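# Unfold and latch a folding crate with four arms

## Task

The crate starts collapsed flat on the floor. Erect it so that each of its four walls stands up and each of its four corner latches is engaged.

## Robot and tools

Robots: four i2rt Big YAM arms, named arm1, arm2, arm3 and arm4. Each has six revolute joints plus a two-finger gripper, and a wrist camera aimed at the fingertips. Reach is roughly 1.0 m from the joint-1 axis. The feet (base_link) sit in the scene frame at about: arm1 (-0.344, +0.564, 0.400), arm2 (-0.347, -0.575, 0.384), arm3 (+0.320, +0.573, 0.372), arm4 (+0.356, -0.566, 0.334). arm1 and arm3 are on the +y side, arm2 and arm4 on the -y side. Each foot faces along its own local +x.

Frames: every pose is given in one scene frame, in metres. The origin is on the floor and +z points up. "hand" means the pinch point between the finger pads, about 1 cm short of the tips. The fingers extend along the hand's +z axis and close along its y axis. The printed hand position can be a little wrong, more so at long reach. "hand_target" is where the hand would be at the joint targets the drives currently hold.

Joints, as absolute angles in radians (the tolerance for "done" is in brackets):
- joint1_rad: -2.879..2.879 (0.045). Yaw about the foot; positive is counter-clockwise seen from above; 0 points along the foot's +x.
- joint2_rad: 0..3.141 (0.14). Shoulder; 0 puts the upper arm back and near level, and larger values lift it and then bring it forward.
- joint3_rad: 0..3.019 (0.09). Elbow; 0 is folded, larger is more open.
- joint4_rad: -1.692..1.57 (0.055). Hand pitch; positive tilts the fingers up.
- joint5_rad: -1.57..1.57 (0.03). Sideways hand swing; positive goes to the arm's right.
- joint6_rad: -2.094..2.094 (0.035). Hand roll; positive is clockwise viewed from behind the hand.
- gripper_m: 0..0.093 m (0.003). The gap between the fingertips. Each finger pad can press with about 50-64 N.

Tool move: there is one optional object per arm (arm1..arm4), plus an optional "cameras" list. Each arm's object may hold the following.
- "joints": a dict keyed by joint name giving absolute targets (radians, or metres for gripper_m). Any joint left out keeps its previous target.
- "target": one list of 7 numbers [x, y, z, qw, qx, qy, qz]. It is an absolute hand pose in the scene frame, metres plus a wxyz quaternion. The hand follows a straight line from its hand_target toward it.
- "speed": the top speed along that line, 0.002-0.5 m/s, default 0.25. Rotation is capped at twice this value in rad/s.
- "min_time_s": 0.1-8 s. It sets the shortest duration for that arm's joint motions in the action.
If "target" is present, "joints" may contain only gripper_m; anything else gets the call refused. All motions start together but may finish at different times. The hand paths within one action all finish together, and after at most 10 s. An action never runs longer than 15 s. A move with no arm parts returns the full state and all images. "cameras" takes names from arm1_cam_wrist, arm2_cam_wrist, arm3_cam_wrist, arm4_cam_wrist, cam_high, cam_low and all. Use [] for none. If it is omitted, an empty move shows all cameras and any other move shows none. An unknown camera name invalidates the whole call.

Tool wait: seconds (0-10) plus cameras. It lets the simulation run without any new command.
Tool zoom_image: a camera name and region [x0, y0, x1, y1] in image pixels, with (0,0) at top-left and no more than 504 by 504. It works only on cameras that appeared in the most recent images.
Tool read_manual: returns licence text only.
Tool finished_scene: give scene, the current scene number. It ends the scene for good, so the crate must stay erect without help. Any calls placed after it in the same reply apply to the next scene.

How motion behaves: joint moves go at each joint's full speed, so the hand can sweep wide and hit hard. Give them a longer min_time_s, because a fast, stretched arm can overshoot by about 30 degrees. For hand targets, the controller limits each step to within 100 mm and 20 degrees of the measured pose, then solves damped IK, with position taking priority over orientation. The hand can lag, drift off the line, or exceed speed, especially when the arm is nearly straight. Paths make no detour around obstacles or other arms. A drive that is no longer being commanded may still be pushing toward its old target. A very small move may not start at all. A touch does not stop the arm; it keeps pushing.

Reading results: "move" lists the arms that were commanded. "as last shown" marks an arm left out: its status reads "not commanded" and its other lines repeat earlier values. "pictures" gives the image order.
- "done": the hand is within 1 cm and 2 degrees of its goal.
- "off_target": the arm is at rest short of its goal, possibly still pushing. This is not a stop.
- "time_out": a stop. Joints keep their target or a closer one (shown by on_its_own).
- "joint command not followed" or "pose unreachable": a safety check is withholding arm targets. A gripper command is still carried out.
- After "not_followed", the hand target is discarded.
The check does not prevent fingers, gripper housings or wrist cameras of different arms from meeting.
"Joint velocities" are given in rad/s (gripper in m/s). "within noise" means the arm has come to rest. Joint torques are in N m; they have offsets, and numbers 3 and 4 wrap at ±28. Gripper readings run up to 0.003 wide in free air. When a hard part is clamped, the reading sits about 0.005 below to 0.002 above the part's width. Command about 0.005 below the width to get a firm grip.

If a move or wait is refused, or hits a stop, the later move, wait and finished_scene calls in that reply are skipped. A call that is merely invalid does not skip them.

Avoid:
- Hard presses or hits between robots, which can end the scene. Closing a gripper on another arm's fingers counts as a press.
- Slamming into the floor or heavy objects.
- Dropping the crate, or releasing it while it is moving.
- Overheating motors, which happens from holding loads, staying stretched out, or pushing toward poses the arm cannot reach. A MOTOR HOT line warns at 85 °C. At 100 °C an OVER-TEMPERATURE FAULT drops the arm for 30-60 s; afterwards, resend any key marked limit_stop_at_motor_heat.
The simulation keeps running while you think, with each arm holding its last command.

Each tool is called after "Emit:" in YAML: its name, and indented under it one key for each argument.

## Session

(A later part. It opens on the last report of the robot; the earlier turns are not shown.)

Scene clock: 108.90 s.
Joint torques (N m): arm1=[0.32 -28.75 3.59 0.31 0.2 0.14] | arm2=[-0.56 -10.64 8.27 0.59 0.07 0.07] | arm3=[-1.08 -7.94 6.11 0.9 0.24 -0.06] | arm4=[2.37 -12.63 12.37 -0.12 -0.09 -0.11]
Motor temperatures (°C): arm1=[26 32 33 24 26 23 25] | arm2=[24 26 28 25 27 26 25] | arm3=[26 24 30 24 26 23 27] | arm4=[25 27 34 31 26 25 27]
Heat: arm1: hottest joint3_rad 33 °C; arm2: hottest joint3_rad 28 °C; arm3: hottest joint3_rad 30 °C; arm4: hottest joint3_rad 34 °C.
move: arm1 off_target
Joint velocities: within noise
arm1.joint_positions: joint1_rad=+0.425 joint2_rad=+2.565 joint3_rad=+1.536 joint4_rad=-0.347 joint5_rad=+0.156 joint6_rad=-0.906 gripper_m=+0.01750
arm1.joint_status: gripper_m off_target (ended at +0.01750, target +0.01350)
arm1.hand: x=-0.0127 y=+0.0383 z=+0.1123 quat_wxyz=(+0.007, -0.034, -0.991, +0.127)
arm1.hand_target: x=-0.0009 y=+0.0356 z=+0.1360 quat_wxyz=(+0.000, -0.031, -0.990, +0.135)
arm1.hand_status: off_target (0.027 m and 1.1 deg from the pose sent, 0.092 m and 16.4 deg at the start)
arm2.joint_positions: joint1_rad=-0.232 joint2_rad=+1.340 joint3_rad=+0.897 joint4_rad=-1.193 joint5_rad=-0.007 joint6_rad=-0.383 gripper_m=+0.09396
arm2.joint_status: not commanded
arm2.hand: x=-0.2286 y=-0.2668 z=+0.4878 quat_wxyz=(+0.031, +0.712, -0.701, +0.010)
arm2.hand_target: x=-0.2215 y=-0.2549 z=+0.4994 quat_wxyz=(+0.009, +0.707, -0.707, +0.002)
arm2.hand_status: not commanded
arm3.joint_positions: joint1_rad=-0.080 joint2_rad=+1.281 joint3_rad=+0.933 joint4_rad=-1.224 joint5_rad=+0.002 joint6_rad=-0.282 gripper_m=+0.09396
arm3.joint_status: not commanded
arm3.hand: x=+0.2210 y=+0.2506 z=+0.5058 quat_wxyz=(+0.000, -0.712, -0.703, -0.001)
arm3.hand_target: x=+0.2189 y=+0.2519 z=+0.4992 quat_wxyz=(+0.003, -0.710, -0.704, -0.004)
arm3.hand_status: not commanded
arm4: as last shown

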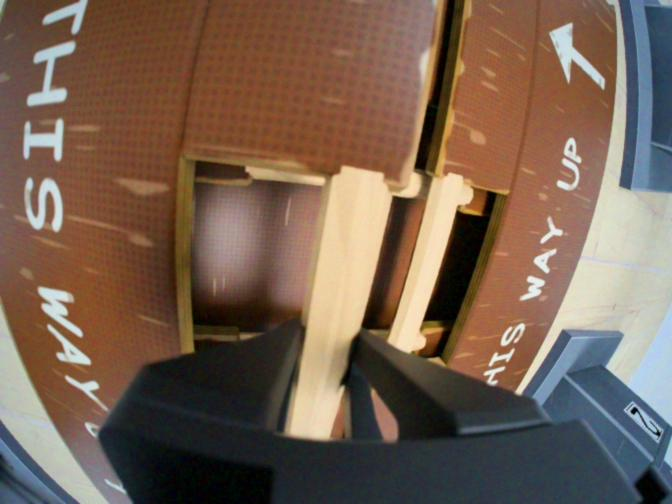

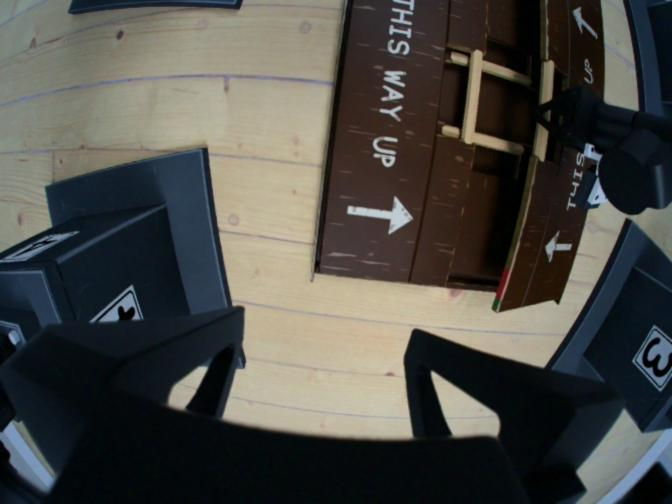

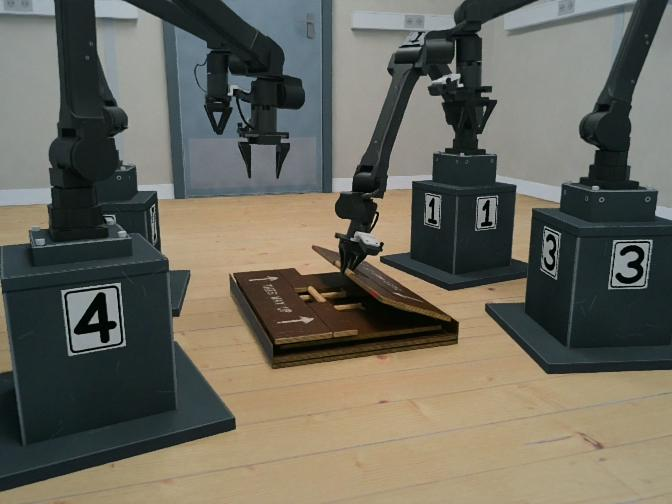

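Emit:
move:
  arm1: {"target": [0.004, 0.108, 0.212, -0.0068, 0.0253, 0.9656, -0.2587], "speed": 0.15}

Emit:
move:
  arm1: {"target": [0.008, 0.19, 0.232, -0.01, 0.0242, 0.9236, -0.3826], "speed": 0.15}
  cameras: ["arm1_cam_wrist", "arm4_cam_wrist", "cam_low", "cam_high"]

Scene clock: 121.03 s.
Joint torques (N m): arm1=[2.37 -24 3.17 1.03 0.18 0.07] | arm2=[-0.62 -10.7 8.28 0.58 0.07 0.06] | arm3=[-0.79 -8.18 6.11 0.87 0.2 -0.01] | arm4=[2.32 -12.63 12.37 -0.13 -0.09 -0.11]
Motor temperatures (°C): arm1=[26 33 32 24 26 23 25] | arm2=[24 26 28 25 27 26 25] | arm3=[26 24 30 24 26 23 27] | arm4=[25 27 34 31 26 25 27]
Heat: arm1: hottest joint2_rad 33 °C; arm2: hottest joint3_rad 28 °C; arm3: hottest joint3_rad 30 °C; arm4: hottest joint3_rad 34 °C.
move: arm1 off_target
Joint velocities: within noise
arm1.joint_positions: joint1_rad=+0.547 joint2_rad=+2.303 joint3_rad=+1.161 joint4_rad=-0.075 joint5_rad=+0.369 joint6_rad=-0.822 gripper_m=+0.01679
arm1.joint_status: not commanded
arm1.hand: x=-0.0141 y=+0.0995 z=+0.1985 quat_wxyz=(+0.019, -0.040, -0.967, +0.252)
arm1.hand_target: x=+0.0009 y=+0.1074 z=+0.2114 quat_wxyz=(+0.010, -0.026, -0.966, +0.256)
arm1.hand_status: off_target (0.024 m and 2.3 deg from the pose sent, 0.123 m and 15.4 deg at the start)
arm2, arm3: as last shown
arm4.joint_positions: joint1_rad=+0.326 joint2_rad=+1.620 joint3_rad=+1.115 joint4_rad=-1.115 joint5_rad=-0.003 joint6_rad=-0.993 gripper_m=+0.06007
arm4.joint_status: not commanded
arm4.hand: x=+0.1372 y=-0.1959 z=+0.4071 quat_wxyz=(+0.022, +0.999, -0.022, +0.012)
arm4.hand_target: x=+0.1247 y=-0.1808 z=+0.4187 quat_wxyz=(+0.005, +1.000, -0.009, +0.002)
arm4.hand_status: not commanded
pictures: none

Scene clock: 122.50 s.
Joint torques (N m): arm1=[4.01 -19.72 1.85 1.35 -0.54 0.13] | arm2=[-0.56 -10.64 8.27 0.59 0.07 0.06] | arm3=[-0.91 -7.82 6.16 0.87 0.22 -0.03] | arm4=[2.37 -12.63 12.36 -0.12 -0.09 -0.11]
Motor temperatures (°C): arm1=[26 33 32 24 26 23 25] | arm2=[24 26 28 25 27 26 25] | arm3=[26 24 30 24 26 23 27] | arm4=[25 27 35 30 26 25 27]
Heat: arm1: hottest joint2_rad 33 °C; arm2: hottest joint3_rad 28 °C; arm3: hottest joint3_rad 30 °C; arm4: hottest joint3_rad 35 °C.
move: arm1 off_target
Joint velocities: within noise
arm1.joint_positions: joint1_rad=+0.717 joint2_rad=+2.237 joint3_rad=+0.922 joint4_rad=+0.235 joint5_rad=+0.663 joint6_rad=-0.731 gripper_m=+0.01678
arm1.joint_status: not commanded
arm1.hand: x=-0.0155 y=+0.1655 z=+0.2308 quat_wxyz=(+0.031, -0.050, -0.918, +0.392)
arm1.hand_target: x=+0.0071 y=+0.1879 z=+0.2326 quat_wxyz=(+0.011, -0.024, -0.923, +0.385)
arm1.hand_status: off_target (0.034 m and 4.0 deg from the pose sent, 0.099 m and 15.9 deg at the start)
arm2, arm3, arm4: as last shown
pictures: arm1_cam_wrist, arm4_cam_wrist, cam_high, cam_low

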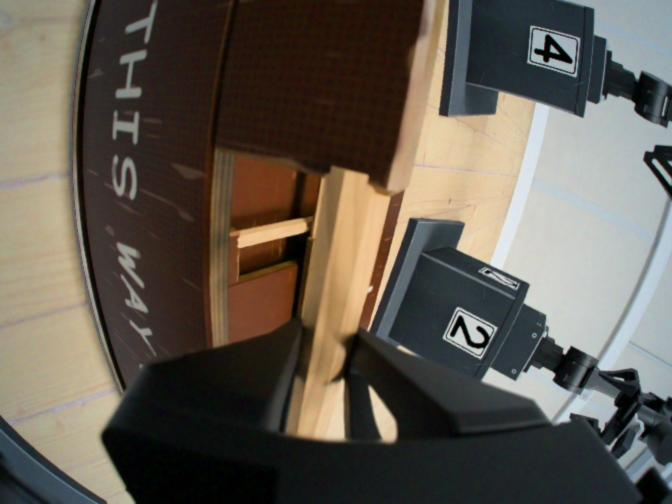

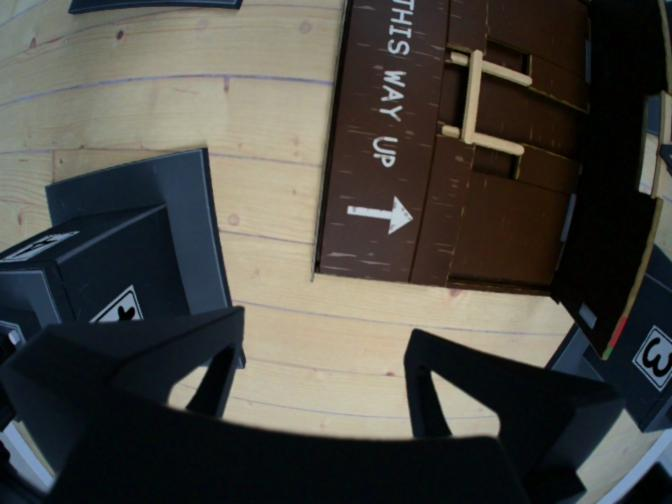

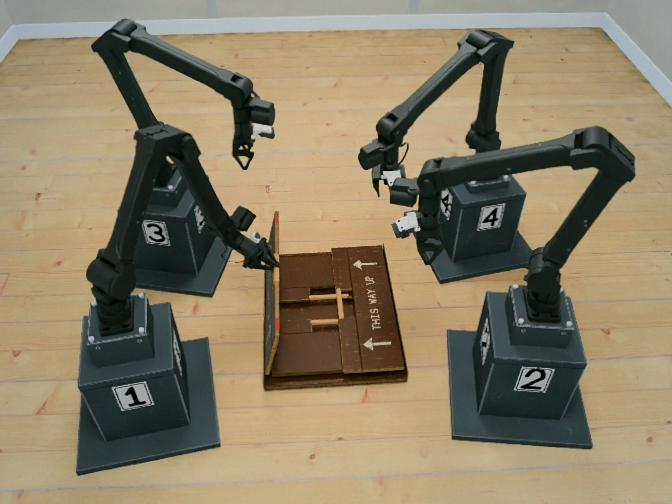

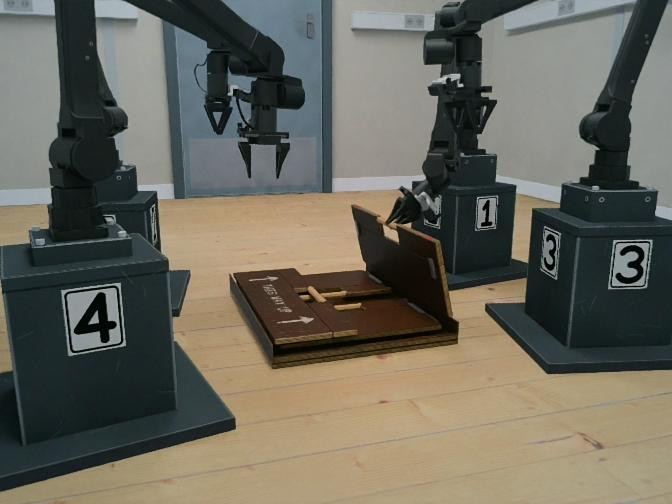

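Emit:
move:
  cameras: ["cam_low", "arm4_cam_wrist", "arm2_cam_wrist", "cam_high"]

Emit:
zoom_image:
  camera: "cam_low"
  region: [220, 180, 480, 380]

Emit:
zoom_image:
  camera: "arm4_cam_wrist"
  region: [310, 0, 672, 370]

Emit:
zoom_image:
  camera: "cam_high"
  region: [220, 190, 430, 400]

Scene clock: 124.33 s.
Joint torques (N m): arm1=[4.54 -20.19 1.94 1.31 -0.55 0.22] | arm2=[-0.62 -10.58 8.28 0.61 0.07 0.06] | arm3=[-1.14 -7.82 6.13 0.88 0.18 -0.05] | arm4=[2.37 -12.63 12.37 -0.12 -0.09 -0.11]
Motor temperatures (°C): arm1=[26 33 32 24 26 23 25] | arm2=[24 26 28 25 27 26 25] | arm3=[26 24 30 24 26 23 27] | arm4=[25 27 35 30 26 25 27]
Heat: arm1: hottest joint2_rad 33 °C; arm2: hottest joint3_rad 28 °C; arm3: hottest joint3_rad 30 °C; arm4: hottest joint3_rad 35 °C.
Joint velocities: within noise
arm1.joint_positions: joint1_rad=+0.717 joint2_rad=+2.237 joint3_rad=+0.922 joint4_rad=+0.235 joint5_rad=+0.663 joint6_rad=-0.731 gripper_m=+0.01678
arm1.joint_status: not commanded
arm1.hand: x=-0.0155 y=+0.1655 z=+0.2308 quat_wxyz=(+0.031, -0.050, -0.918, +0.392) (m; scene frame)
arm1.hand_target: x=+0.0071 y=+0.1879 z=+0.2326 quat_wxyz=(+0.011, -0.024, -0.923, +0.385) (m; scene frame)
arm1.hand_status: off_target (0.034 m and 4.0 deg from the pose sent, 0.099 m and 15.9 deg at the start)
arm2.joint_positions: joint1_rad=-0.232 joint2_rad=+1.340 joint3_rad=+0.897 joint4_rad=-1.193 joint5_rad=-0.007 joint6_rad=-0.383 gripper_m=+0.09396
arm2.joint_status: not commanded
arm2.hand: x=-0.2286 y=-0.2668 z=+0.4878 quat_wxyz=(+0.031, +0.712, -0.701, +0.010) (m; scene frame)
arm2.hand_target: x=-0.2215 y=-0.2549 z=+0.4994 quat_wxyz=(+0.009, +0.707, -0.707, +0.002) (m; scene frame)
arm2.hand_status: not commanded
arm3.joint_positions: joint1_rad=-0.080 joint2_rad=+1.281 joint3_rad=+0.933 joint4_rad=-1.224 joint5_rad=+0.002 joint6_rad=-0.282 gripper_m=+0.09396
arm3.joint_status: not commanded
arm3.hand: x=+0.2210 y=+0.2506 z=+0.5058 quat_wxyz=(+0.000, -0.712, -0.703, -0.001) (m; scene frame)
arm3.hand_target: x=+0.2189 y=+0.2519 z=+0.4992 quat_wxyz=(+0.003, -0.710, -0.704, -0.004) (m; scene frame)
arm3.hand_status: not commanded
arm4.joint_positions: joint1_rad=+0.326 joint2_rad=+1.620 joint3_rad=+1.115 joint4_rad=-1.115 joint5_rad=-0.003 joint6_rad=-0.993 gripper_m=+0.06007
arm4.joint_status: not commanded
arm4.hand: x=+0.1372 y=-0.1959 z=+0.4071 quat_wxyz=(+0.022, +0.999, -0.022, +0.012) (m; scene frame)
arm4.hand_target: x=+0.1247 y=-0.1808 z=+0.4187 quat_wxyz=(+0.005, +1.000, -0.009, +0.002) (m; scene frame)
arm4.hand_status: not commanded
pictures: arm2_cam_wrist, arm4_cam_wrist, cam_high, cam_low

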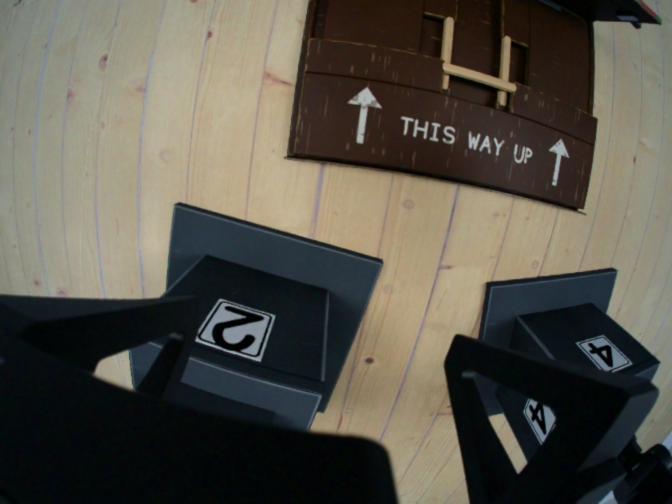

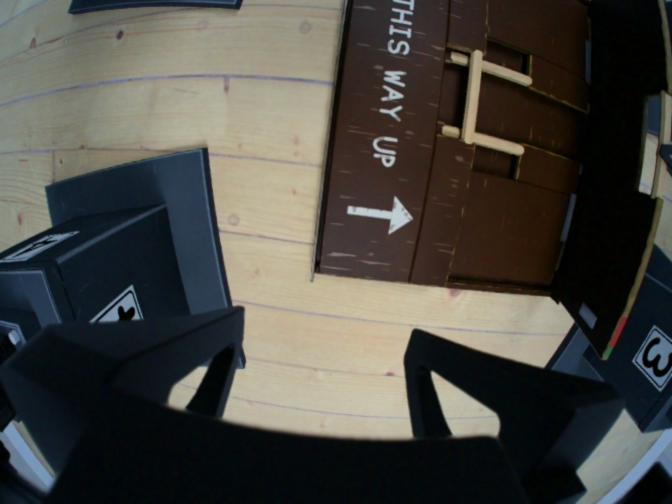

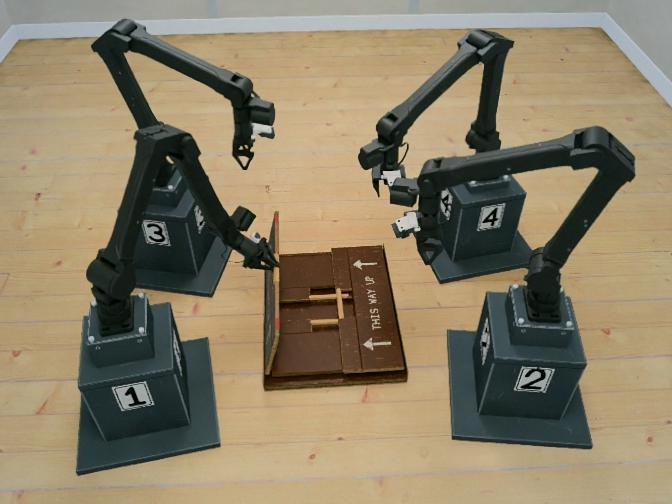

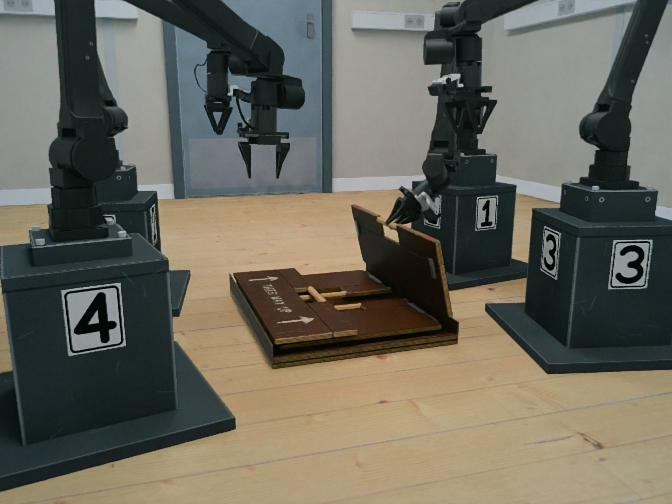

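Scaled by 1.938 from the camera's image (finer frame: 960x720).

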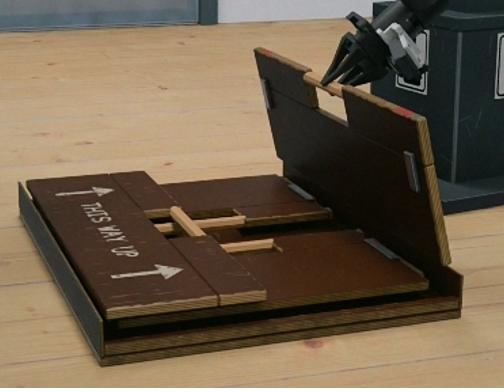

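Scaled by 1.362 from the camera's image (finer frame: 960x720).

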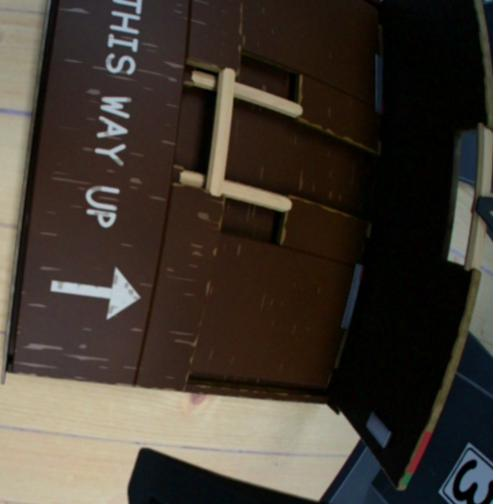

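Scaled by 2.400 from the camera's image (finer frame: 960x720).

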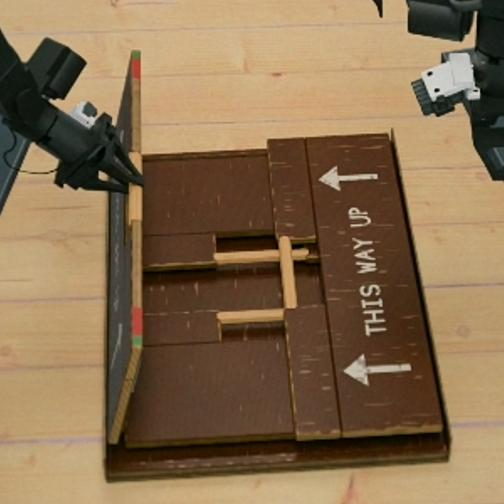

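Emit:
move:
  arm1: {"target": [0.014, 0.215, 0.236, -0.012, 0.0232, 0.8867, -0.4616], "speed": 0.12}
  arm4: {"target": [-0.0425, -0.003, 0.13, 0, 0.9998, -0.0175, 0], "speed": 0.25, "joints": {"gripper_m": 0.055}}
  cameras: ["arm4_cam_wrist", "cam_low", "cam_high", "arm1_cam_wrist"]

Scene clock: 131.70 s.
Joint torques (N m): arm1=[4.84 -18.08 2.28 2.04 -0.31 0.08] | arm2=[-0.56 -10.64 8.27 0.61 0.07 0.06] | arm3=[-1.08 -7.94 6.2 0.88 0.2 -0.04] | arm4=[2.49 -23.24 11.21 -0.64 -0.08 0.29]
Motor temperatures (°C): arm1=[26 32 31 24 26 23 25] | arm2=[24 26 28 25 27 26 25] | arm3=[26 24 30 24 26 23 27] | arm4=[25 28 34 30 26 25 26]
Heat: arm1: hottest joint2_rad 32 °C; arm2: hottest joint3_rad 28 °C; arm3: hottest joint3_rad 30 °C; arm4: hottest joint3_rad 34 °C.
move: arm1 off_target; arm4 off_target
Joint velocities: within noise
arm1.joint_positions: joint1_rad=+0.809 joint2_rad=+2.271 joint3_rad=+0.857 joint4_rad=+0.391 joint5_rad=+0.837 joint6_rad=-0.704 gripper_m=+0.01678
arm1.joint_status: not commanded
arm1.hand: x=-0.0160 y=+0.1944 z=+0.2367 quat_wxyz=(+0.038, -0.053, -0.883, +0.464)
arm1.hand_target: x=+0.0124 y=+0.2142 z=+0.2365 quat_wxyz=(+0.013, -0.023, -0.887, +0.462)
arm1.hand_status: off_target (0.036 m and 4.5 deg from the pose sent, 0.058 m and 9.5 deg at the start)
arm2, arm3: as last shown
arm4.joint_positions: joint1_rad=+0.409 joint2_rad=+2.573 joint3_rad=+1.916 joint4_rad=-0.922 joint5_rad=-0.001 joint6_rad=-0.941 gripper_m=+0.05507
arm4.joint_status: all done
arm4.hand: x=-0.0356 y=-0.0131 z=+0.1302 quat_wxyz=(+0.004, +1.000, -0.007, +0.002)
arm4.hand_target: x=-0.0442 y=-0.0078 z=+0.1277 quat_wxyz=(+0.000, +1.000, -0.013, +0.000)
arm4.hand_status: off_target (0.012 m and 1.3 deg from the pose sent, 0.382 m and 2.9 deg at the start)
pictures: arm1_cam_wrist, arm4_cam_wrist, cam_high, cam_low

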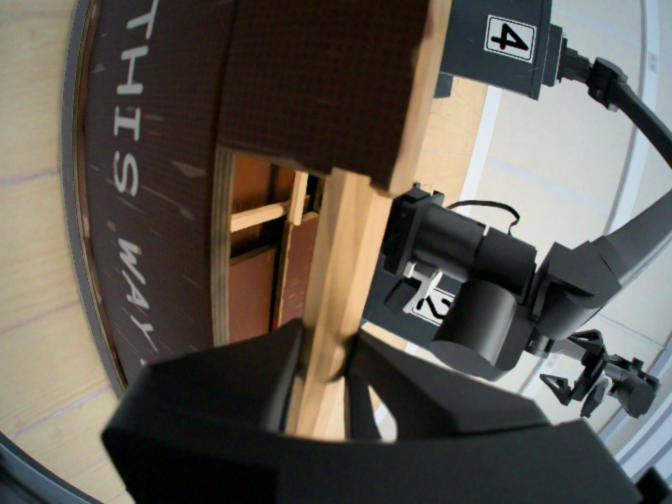

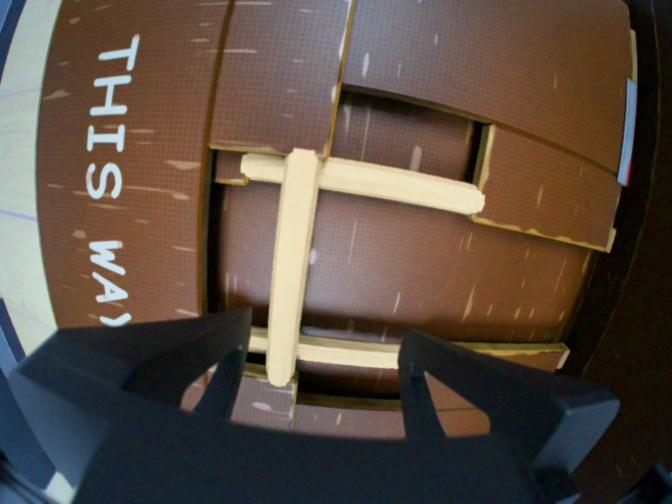

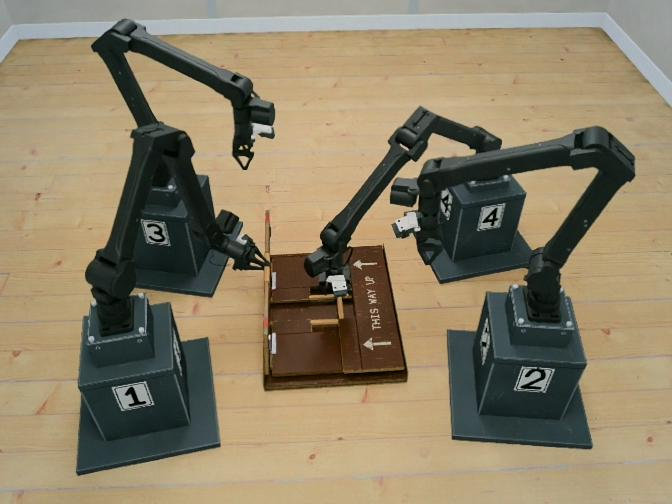

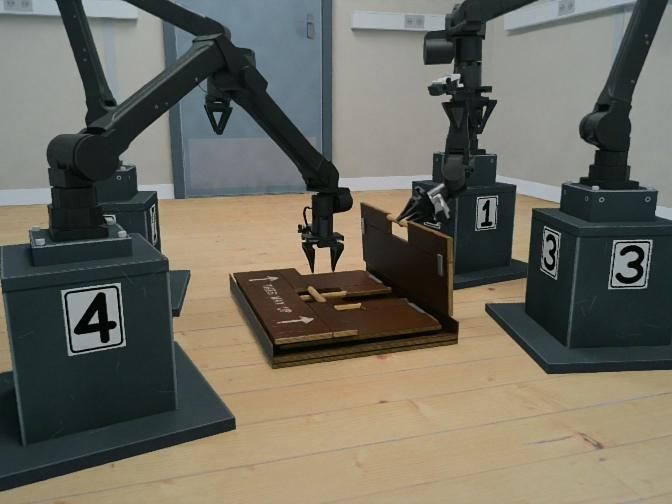

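Emit:
move:
  arm4: {"target": [-0.035, -0.020, 0.053, 0, 0.9998, -0.0175, 0], "speed": 0.18}
  cameras: ["arm4_cam_wrist", "cam_low"]

Emit:
zoom_image:
  camera: "cam_low"
  region: [220, 180, 480, 380]

Scene clock: 138.03 s.
Joint torques (N m): arm1=[5.01 -17.96 2.26 2 -0.31 0.04] | arm2=[-0.62 -10.7 8.28 0.59 0.07 0.06] | arm3=[-1.85 -7.71 6.05 0.91 0.2 -0.03] | arm4=[2.14 -23.12 9.48 0.05 -0.11 0.29]
Motor temperatures (°C): arm1=[26 32 31 24 26 23 25] | arm2=[24 26 28 25 27 26 25] | arm3=[26 24 30 24 26 23 27] | arm4=[25 28 34 30 26 25 26]
Heat: arm1: hottest joint2_rad 32 °C; arm2: hottest joint3_rad 28 °C; arm3: hottest joint3_rad 30 °C; arm4: hottest joint3_rad 34 °C.
move: arm4 off_target
Joint velocities: within noise
arm1, arm2, arm3: as last shown
arm4.joint_positions: joint1_rad=+0.399 joint2_rad=+2.687 joint3_rad=+1.916 joint4_rad=-0.819 joint5_rad=-0.001 joint6_rad=-0.936 gripper_m=+0.05507
arm4.joint_status: not commanded
arm4.hand: x=-0.0209 y=-0.0233 z=+0.0562 quat_wxyz=(+0.008, +1.000, -0.014, +0.005)
arm4.hand_target: x=-0.0294 y=-0.0172 z=+0.0540 quat_wxyz=(+0.000, +1.000, -0.020, +0.000)
arm4.hand_status: off_target (0.015 m and 1.2 deg from the pose sent, 0.077 m and 1.3 deg at the start)

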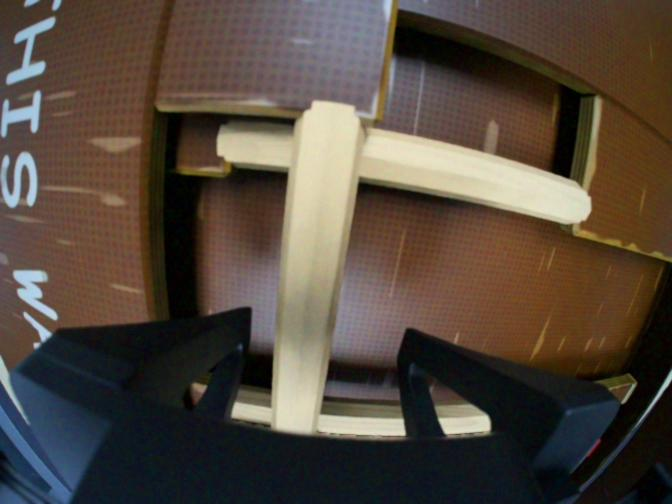

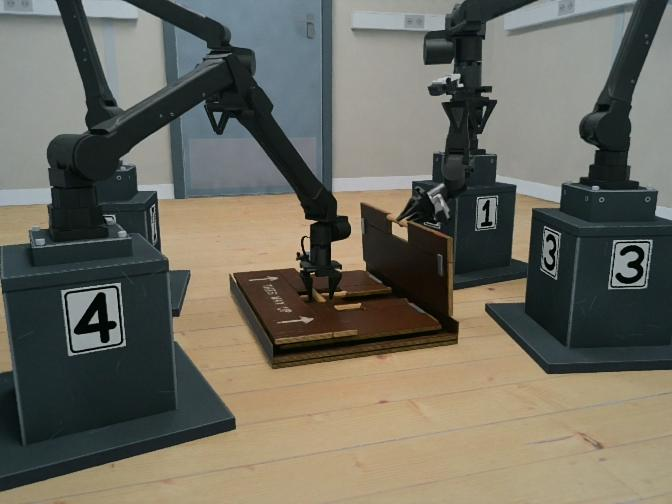

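Scaled by 1.938 from the camera's image (finer frame: 960x720).

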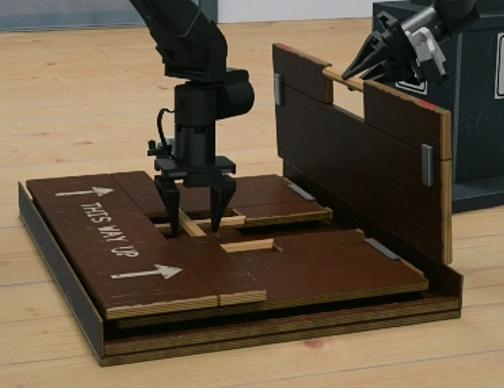

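Emit:
move:
  arm4: {"target": [-0.033, -0.0245, 0.049, 0, 0.9998, -0.0175, 0], "speed": 0.15}

Emit:
move:
  arm4: {"joints": {"gripper_m": 0.0125}}
  cameras: ["arm4_cam_wrist"]

Scene clock: 140.87 s.
Joint torques (N m): arm1=[5.07 -17.85 2.24 2 -0.3 0.04] | arm2=[-0.56 -10.64 8.29 0.61 0.07 0.06] | arm3=[-1.32 -7.77 6.16 0.87 0.22 -0.04] | arm4=[2.14 -23.18 8.31 0.28 -0.1 0.3]
Motor temperatures (°C): arm1=[26 32 31 24 26 23 25] | arm2=[24 26 28 25 27 26 25] | arm3=[26 24 30 24 26 23 27] | arm4=[25 28 34 30 26 25 26]
Heat: arm1: hottest joint2_rad 32 °C; arm2: hottest joint3_rad 28 °C; arm3: hottest joint3_rad 30 °C; arm4: hottest joint3_rad 34 °C.
move: arm4 done
Joint velocities: within noise
arm1, arm2, arm3: as last shown
arm4.joint_positions: joint1_rad=+0.419 joint2_rad=+2.687 joint3_rad=+1.916 joint4_rad=-0.807 joint5_rad=-0.001 joint6_rad=-0.935 gripper_m=+0.05507
arm4.joint_status: not commanded
arm4.hand: x=-0.0335 y=-0.0284 z=+0.0562 quat_wxyz=(+0.003, +1.000, -0.005, +0.001)
arm4.hand_target: x=-0.0380 y=-0.0285 z=+0.0490 quat_wxyz=(+0.000, +1.000, -0.011, +0.000)
arm4.hand_status: done (0.008 m and 1.5 deg from the pose sent, 0.014 m and 1.2 deg at the start)
pictures: none

Scene clock: 141.63 s.
Joint torques (N m): arm1=[5.25 -18.43 2.28 2.03 -0.33 0.06] | arm2=[-0.5 -10.7 8.28 0.59 0.07 0.06] | arm3=[-0.91 -7.65 6.06 0.99 0.21 -0.04] | arm4=[1.79 -23.12 8.27 0.68 -0.05 0.29]
Motor temperatures (°C): arm1=[26 32 31 24 26 23 25] | arm2=[24 26 28 25 27 26 25] | arm3=[26 24 30 24 26 23 27] | arm4=[25 28 34 30 26 25 27]
Heat: arm1: hottest joint2_rad 32 °C; arm2: hottest joint3_rad 28 °C; arm3: hottest joint3_rad 30 °C; arm4: hottest joint3_rad 34 °C.
move: arm4 off_target
Joint velocities: within noise
arm1, arm2, arm3: as last shown
arm4.joint_positions: joint1_rad=+0.419 joint2_rad=+2.687 joint3_rad=+1.916 joint4_rad=-0.816 joint5_rad=-0.011 joint6_rad=-0.935 gripper_m=+0.01685
arm4.joint_status: gripper_m off_target (ended at +0.01688, target +0.01250)
arm4.hand: x=-0.0334 y=-0.0312 z=+0.0562 quat_wxyz=(+0.010, +1.000, -0.005, +0.000)
arm4.hand_target: x=-0.0378 y=-0.0282 z=+0.0490 quat_wxyz=(+0.002, +1.000, -0.012, -0.003)
arm4.hand_status: not commanded

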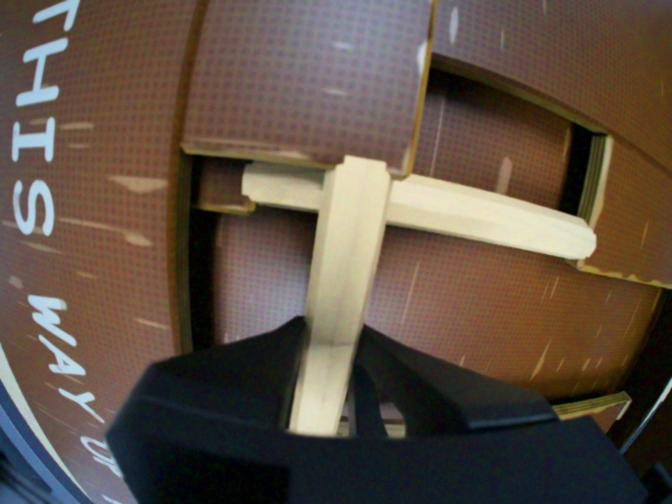

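Emit:
move:
  arm4: {"target": [-0.04, -0.049, 0.155, -0.1735, 0.9846, -0.0172, 0.006], "speed": 0.15}

Emit:
move:
  arm4: {"target": [-0.046, -0.115, 0.218, -0.3005, 0.9535, -0.0167, 0.0105], "speed": 0.15}

Emit:
move:
  arm4: {"target": [-0.055, -0.195, 0.234, -0.4223, 0.9061, -0.0159, 0.0147], "speed": 0.15}
  cameras: ["all"]

Scene clock: 151.10 s.
Joint torques (N m): arm1=[4.95 -18.2 2.19 1.96 -0.3 0.07] | arm2=[-0.56 -10.64 8.28 0.61 0.07 0.06] | arm3=[-0.97 -8.18 6.12 0.79 0.23 -0.02] | arm4=[2.37 -25.47 5.79 -0.12 0.04 0.44]
Motor temperatures (°C): arm1=[26 32 30 24 26 23 25] | arm2=[24 26 28 25 27 26 25] | arm3=[26 24 30 24 26 23 27] | arm4=[25 29 33 30 26 25 27]
Heat: arm1: hottest joint2_rad 32 °C; arm2: hottest joint3_rad 28 °C; arm3: hottest joint3_rad 30 °C; arm4: hottest joint3_rad 33 °C.
move: arm4 off_target
Joint velocities: within noise
arm1, arm2, arm3: as last shown
arm4.joint_positions: joint1_rad=+0.498 joint2_rad=+2.414 joint3_rad=+1.521 joint4_rad=-0.433 joint5_rad=+0.241 joint6_rad=-0.880 gripper_m=+0.01685
arm4.joint_status: not commanded
arm4.hand: x=-0.0325 y=-0.0451 z=+0.1332 quat_wxyz=(-0.170, +0.985, -0.008, +0.013)
arm4.hand_target: x=-0.0391 y=-0.0451 z=+0.1541 quat_wxyz=(-0.177, +0.984, -0.019, +0.005)
arm4.hand_status: off_target (0.023 m and 1.4 deg from the pose sent, 0.101 m and 21.2 deg at the start)
pictures: none

Scene clock: 152.57 s.
Joint torques (N m): arm1=[4.66 -18.55 2.36 2.04 -0.31 0.04] | arm2=[-0.56 -10.64 8.29 0.61 0.07 0.06] | arm3=[-1.26 -7.94 6.09 0.77 0.23 -0.04] | arm4=[3.43 -21.13 5.44 0.68 -0.04 0.42]
Motor temperatures (°C): arm1=[26 32 30 24 26 23 25] | arm2=[24 26 28 25 27 26 25] | arm3=[26 24 30 24 26 23 27] | arm4=[25 29 32 30 26 25 27]
Heat: arm1: hottest joint2_rad 32 °C; arm2: hottest joint3_rad 28 °C; arm3: hottest joint3_rad 30 °C; arm4: hottest joint3_rad 32 °C.
move: arm4 off_target
Joint velocities: within noise
arm1, arm2, arm3: as last shown
arm4.joint_positions: joint1_rad=+0.625 joint2_rad=+2.187 joint3_rad=+1.219 joint4_rad=-0.216 joint5_rad=+0.485 joint6_rad=-0.803 gripper_m=+0.01638
arm4.joint_status: not commanded
arm4.hand: x=-0.0320 y=-0.1029 z=+0.2092 quat_wxyz=(-0.299, +0.954, -0.015, +0.030)
arm4.hand_target: x=-0.0425 y=-0.1121 z=+0.2187 quat_wxyz=(-0.302, +0.953, -0.018, +0.017)
arm4.hand_status: off_target (0.020 m and 2.3 deg from the pose sent, 0.111 m and 15.4 deg at the start)
pictures: none

Scene clock: 153.97 s.
Joint torques (N m): arm1=[5.19 -18.26 2.3 2 -0.32 0.04] | arm2=[-0.56 -10.7 8.28 0.61 0.07 0.07] | arm3=[-0.73 -7.82 6.13 0.79 0.21 -0.06] | arm4=[6.01 -17.32 4.72 1.09 -0.84 0.5]
Motor temperatures (°C): arm1=[26 32 30 24 26 23 25] | arm2=[24 26 28 25 27 26 25] | arm3=[26 24 30 24 26 23 27] | arm4=[25 29 32 30 26 25 27]
Heat: arm1: hottest joint2_rad 32 °C; arm2: hottest joint3_rad 28 °C; arm3: hottest joint3_rad 30 °C; arm4: hottest joint3_rad 32 °C.
move: arm4 off_target
Joint velocities: within noise
arm1, arm2, arm3: as last shown
arm4.joint_positions: joint1_rad=+0.789 joint2_rad=+2.118 joint3_rad=+1.014 joint4_rad=+0.023 joint5_rad=+0.790 joint6_rad=-0.714 gripper_m=+0.01631
arm4.joint_status: not commanded
arm4.hand: x=-0.0310 y=-0.1682 z=+0.2387 quat_wxyz=(-0.433, +0.900, -0.031, +0.045)
arm4.hand_target: x=-0.0535 y=-0.1940 z=+0.2347 quat_wxyz=(-0.424, +0.906, -0.015, +0.018)
arm4.hand_status: off_target (0.036 m and 4.1 deg from the pose sent, 0.098 m and 15.2 deg at the start)
pictures: arm1_cam_wrist, arm2_cam_wrist, arm3_cam_wrist, arm4_cam_wrist, cam_high, cam_low

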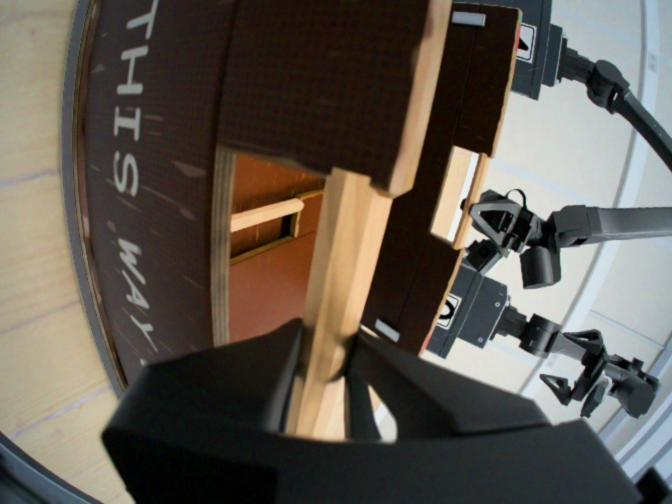

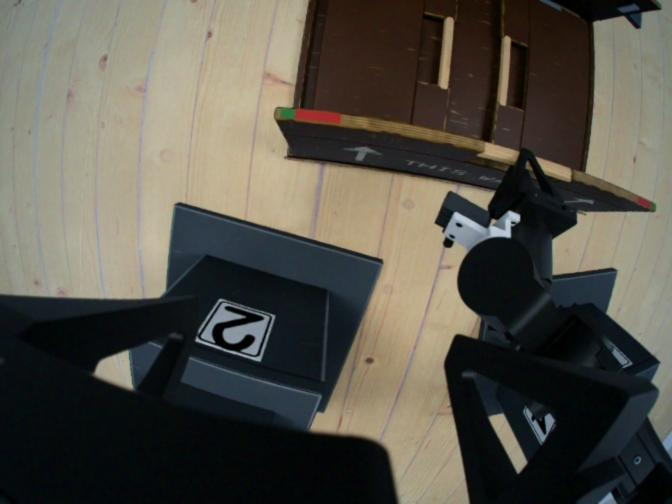

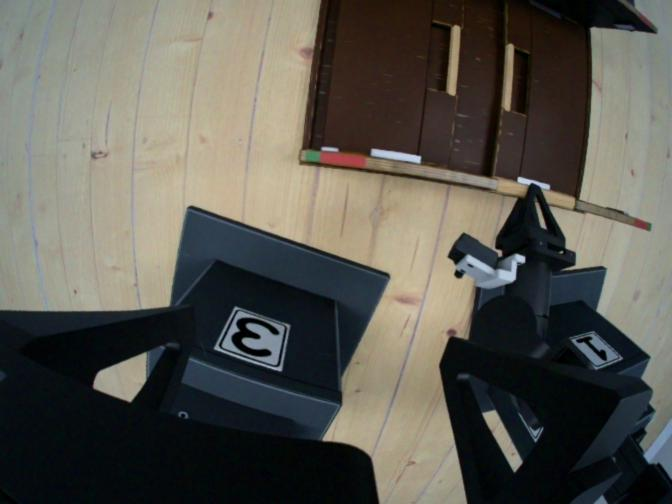

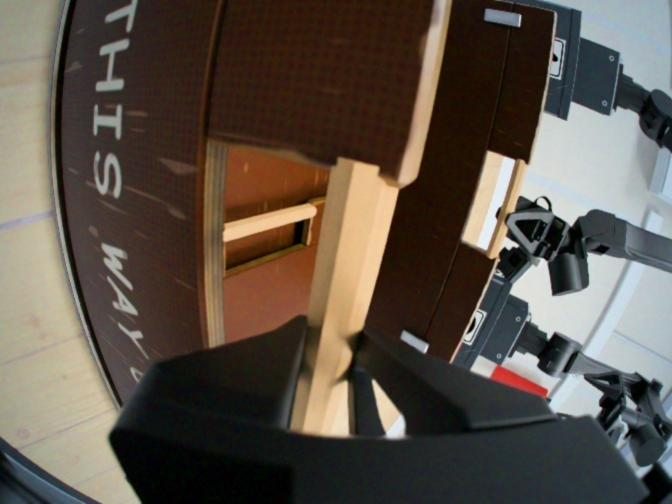

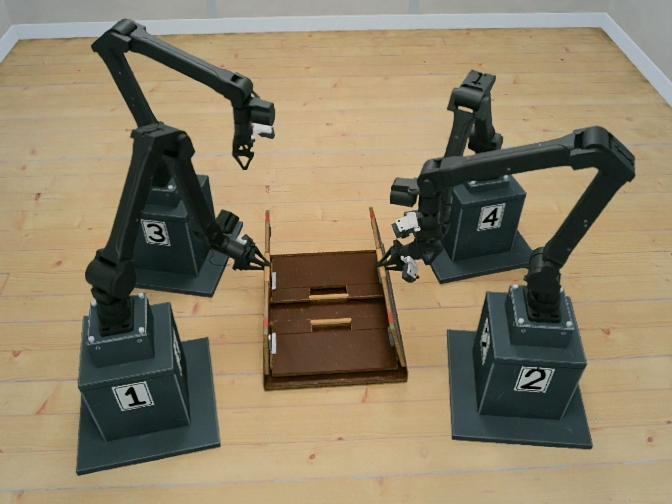

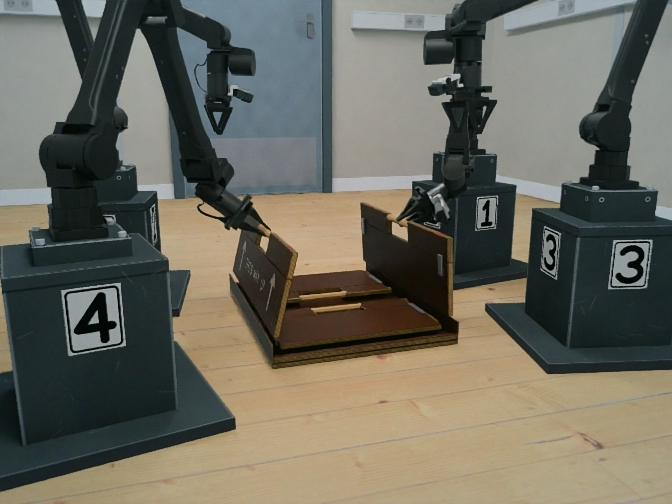

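Emit:
move:
  arm1: {"target": [0.016, 0.235, 0.238, -0.012, 0.0232, 0.8867, -0.4616], "speed": 0.1}
  arm4: {"target": [-0.06, -0.228, 0.238, -0.4614, 0.8868, -0.0155, 0.0161], "speed": 0.12}
  arm3: {"target": [0.015, -0.025, 0.16, 0, 0.7254, 0.6884, 0], "speed": 0.3, "joints": {"gripper_m": 0.05}}
  cameras: ["all"]

Scene clock: 167.73 s.
Joint torques (N m): arm1=[6.07 -19.19 1.95 0.77 -0.64 0.18] | arm2=[-0.56 -10.64 8.27 0.61 0.07 0.06] | arm3=[-1.14 -20.01 8.05 -0.18 0 -0.02] | arm4=[6.83 -16.44 4.79 1.21 -1.12 0.41]
Motor temperatures (°C): arm1=[26 32 30 24 26 23 26] | arm2=[24 26 28 25 27 26 25] | arm3=[26 24 30 24 26 23 27] | arm4=[25 29 31 30 27 25 27]
Heat: arm1: hottest joint2_rad 32 °C; arm2: hottest joint3_rad 28 °C; arm3: hottest joint3_rad 30 °C; arm4: hottest joint3_rad 31 °C.
move: arm1 off_target; arm3 off_target; arm4 off_target
Joint velocities: within noise
arm1.joint_positions: joint1_rad=+0.840 joint2_rad=+2.271 joint3_rad=+0.841 joint4_rad=+0.385 joint5_rad=+0.869 joint6_rad=-0.661 gripper_m=+0.01678
arm1.joint_status: not commanded
arm1.hand: x=-0.0173 y=+0.2079 z=+0.2371 quat_wxyz=(+0.039, -0.058, -0.879, +0.471)
arm1.hand_target: x=+0.0135 y=+0.2341 z=+0.2380 quat_wxyz=(+0.013, -0.023, -0.886, +0.462)
arm1.hand_status: off_target (0.043 m and 5.2 deg from the pose sent, 0.052 m and 4.5 deg at the start)
arm2.joint_positions: joint1_rad=-0.232 joint2_rad=+1.340 joint3_rad=+0.897 joint4_rad=-1.193 joint5_rad=-0.007 joint6_rad=-0.383 gripper_m=+0.09396
arm2.joint_status: not commanded
arm2.hand: x=-0.2286 y=-0.2668 z=+0.4878 quat_wxyz=(+0.031, +0.712, -0.701, +0.010)
arm2.hand_target: x=-0.2215 y=-0.2549 z=+0.4994 quat_wxyz=(+0.009, +0.707, -0.707, +0.002)
arm2.hand_status: not commanded
arm3.joint_positions: joint1_rad=-0.250 joint2_rad=+2.535 joint3_rad=+1.825 joint4_rad=-0.860 joint5_rad=+0.003 joint6_rad=-0.411 gripper_m=+0.05013
arm3.joint_status: all done
arm3.hand: x=+0.0232 y=-0.0171 z=+0.1643 quat_wxyz=(+0.000, -0.726, -0.688, +0.000)
arm3.hand_target: x=+0.0154 y=-0.0210 z=+0.1580 quat_wxyz=(-0.001, -0.725, -0.688, -0.001)
arm3.hand_status: off_target (0.012 m and 0.1 deg from the pose sent, 0.488 m and 2.3 deg at the start)
arm4.joint_positions: joint1_rad=+0.863 joint2_rad=+2.116 joint3_rad=+0.963 joint4_rad=+0.066 joint5_rad=+0.907 joint6_rad=-0.653 gripper_m=+0.01631
arm4.joint_status: not commanded
arm4.hand: x=-0.0304 y=-0.1982 z=+0.2439 quat_wxyz=(-0.474, +0.878, -0.038, +0.051)
arm4.hand_target: x=-0.0579 y=-0.2271 z=+0.2386 quat_wxyz=(-0.462, +0.886, -0.015, +0.017)
arm4.hand_status: off_target (0.042 m and 5.1 deg from the pose sent, 0.066 m and 5.2 deg at the start)
pictures: arm1_cam_wrist, arm2_cam_wrist, arm3_cam_wrist, arm4_cam_wrist, cam_high, cam_low

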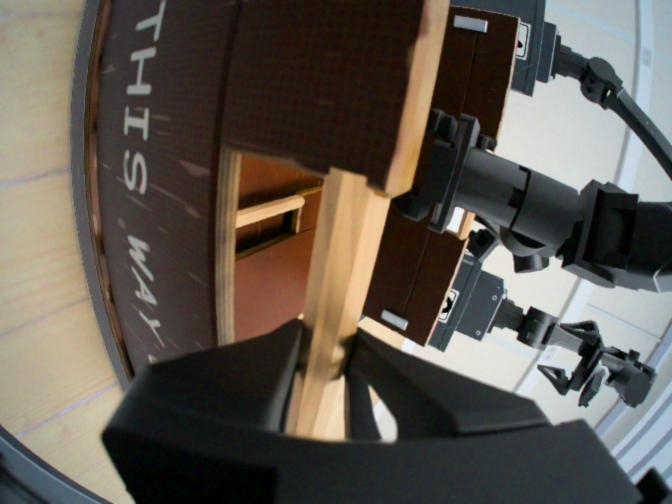

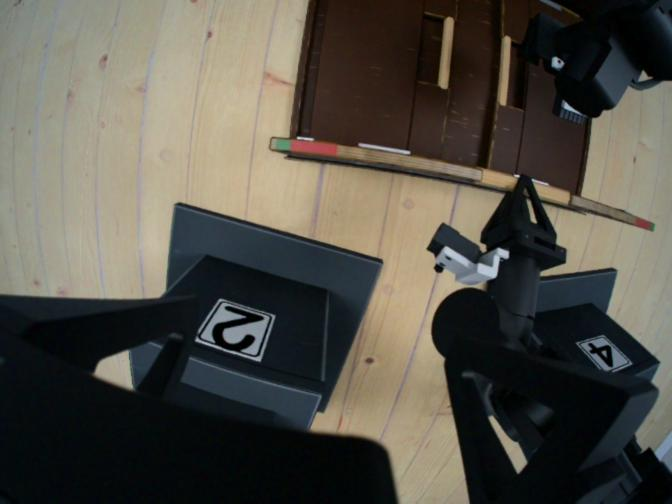

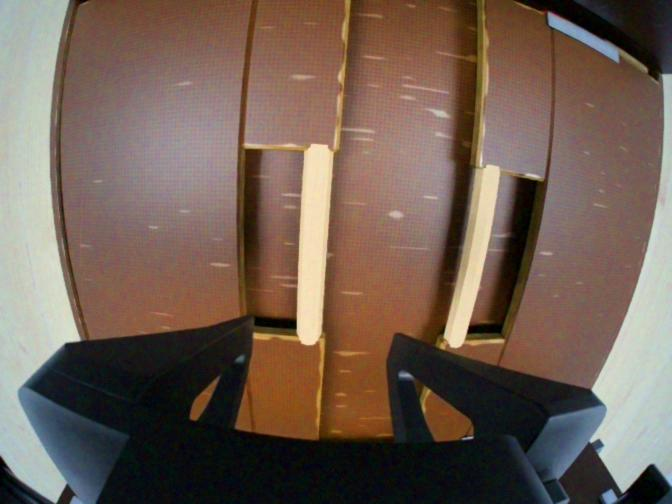

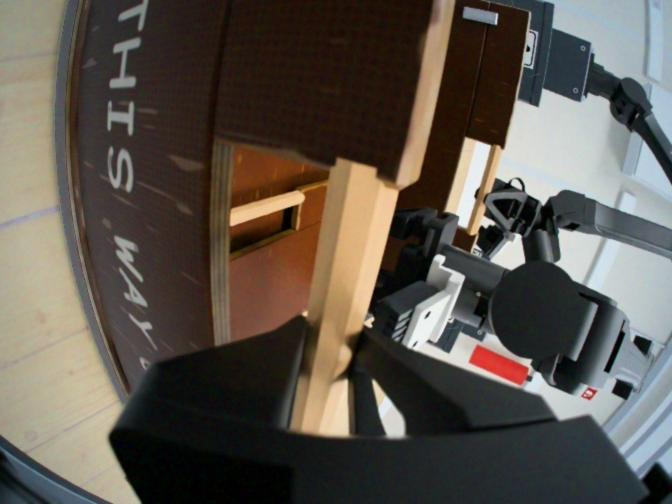

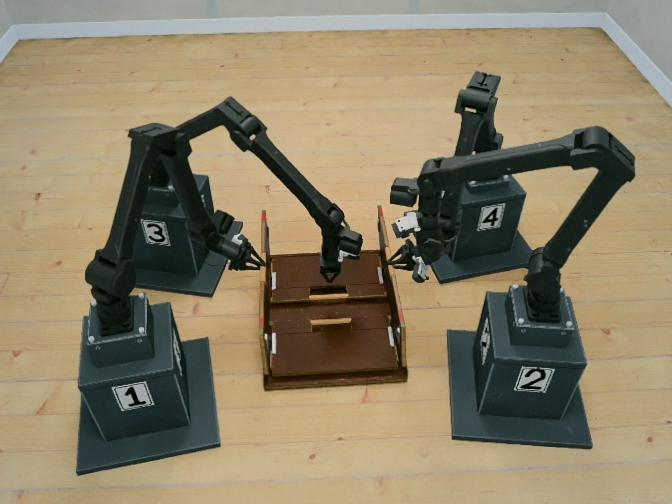

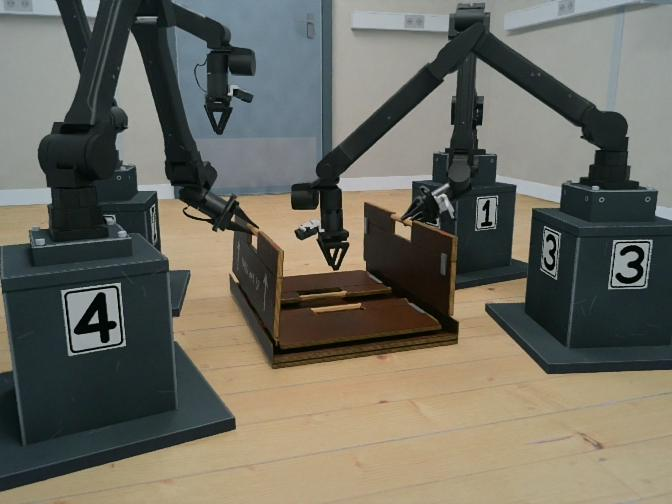

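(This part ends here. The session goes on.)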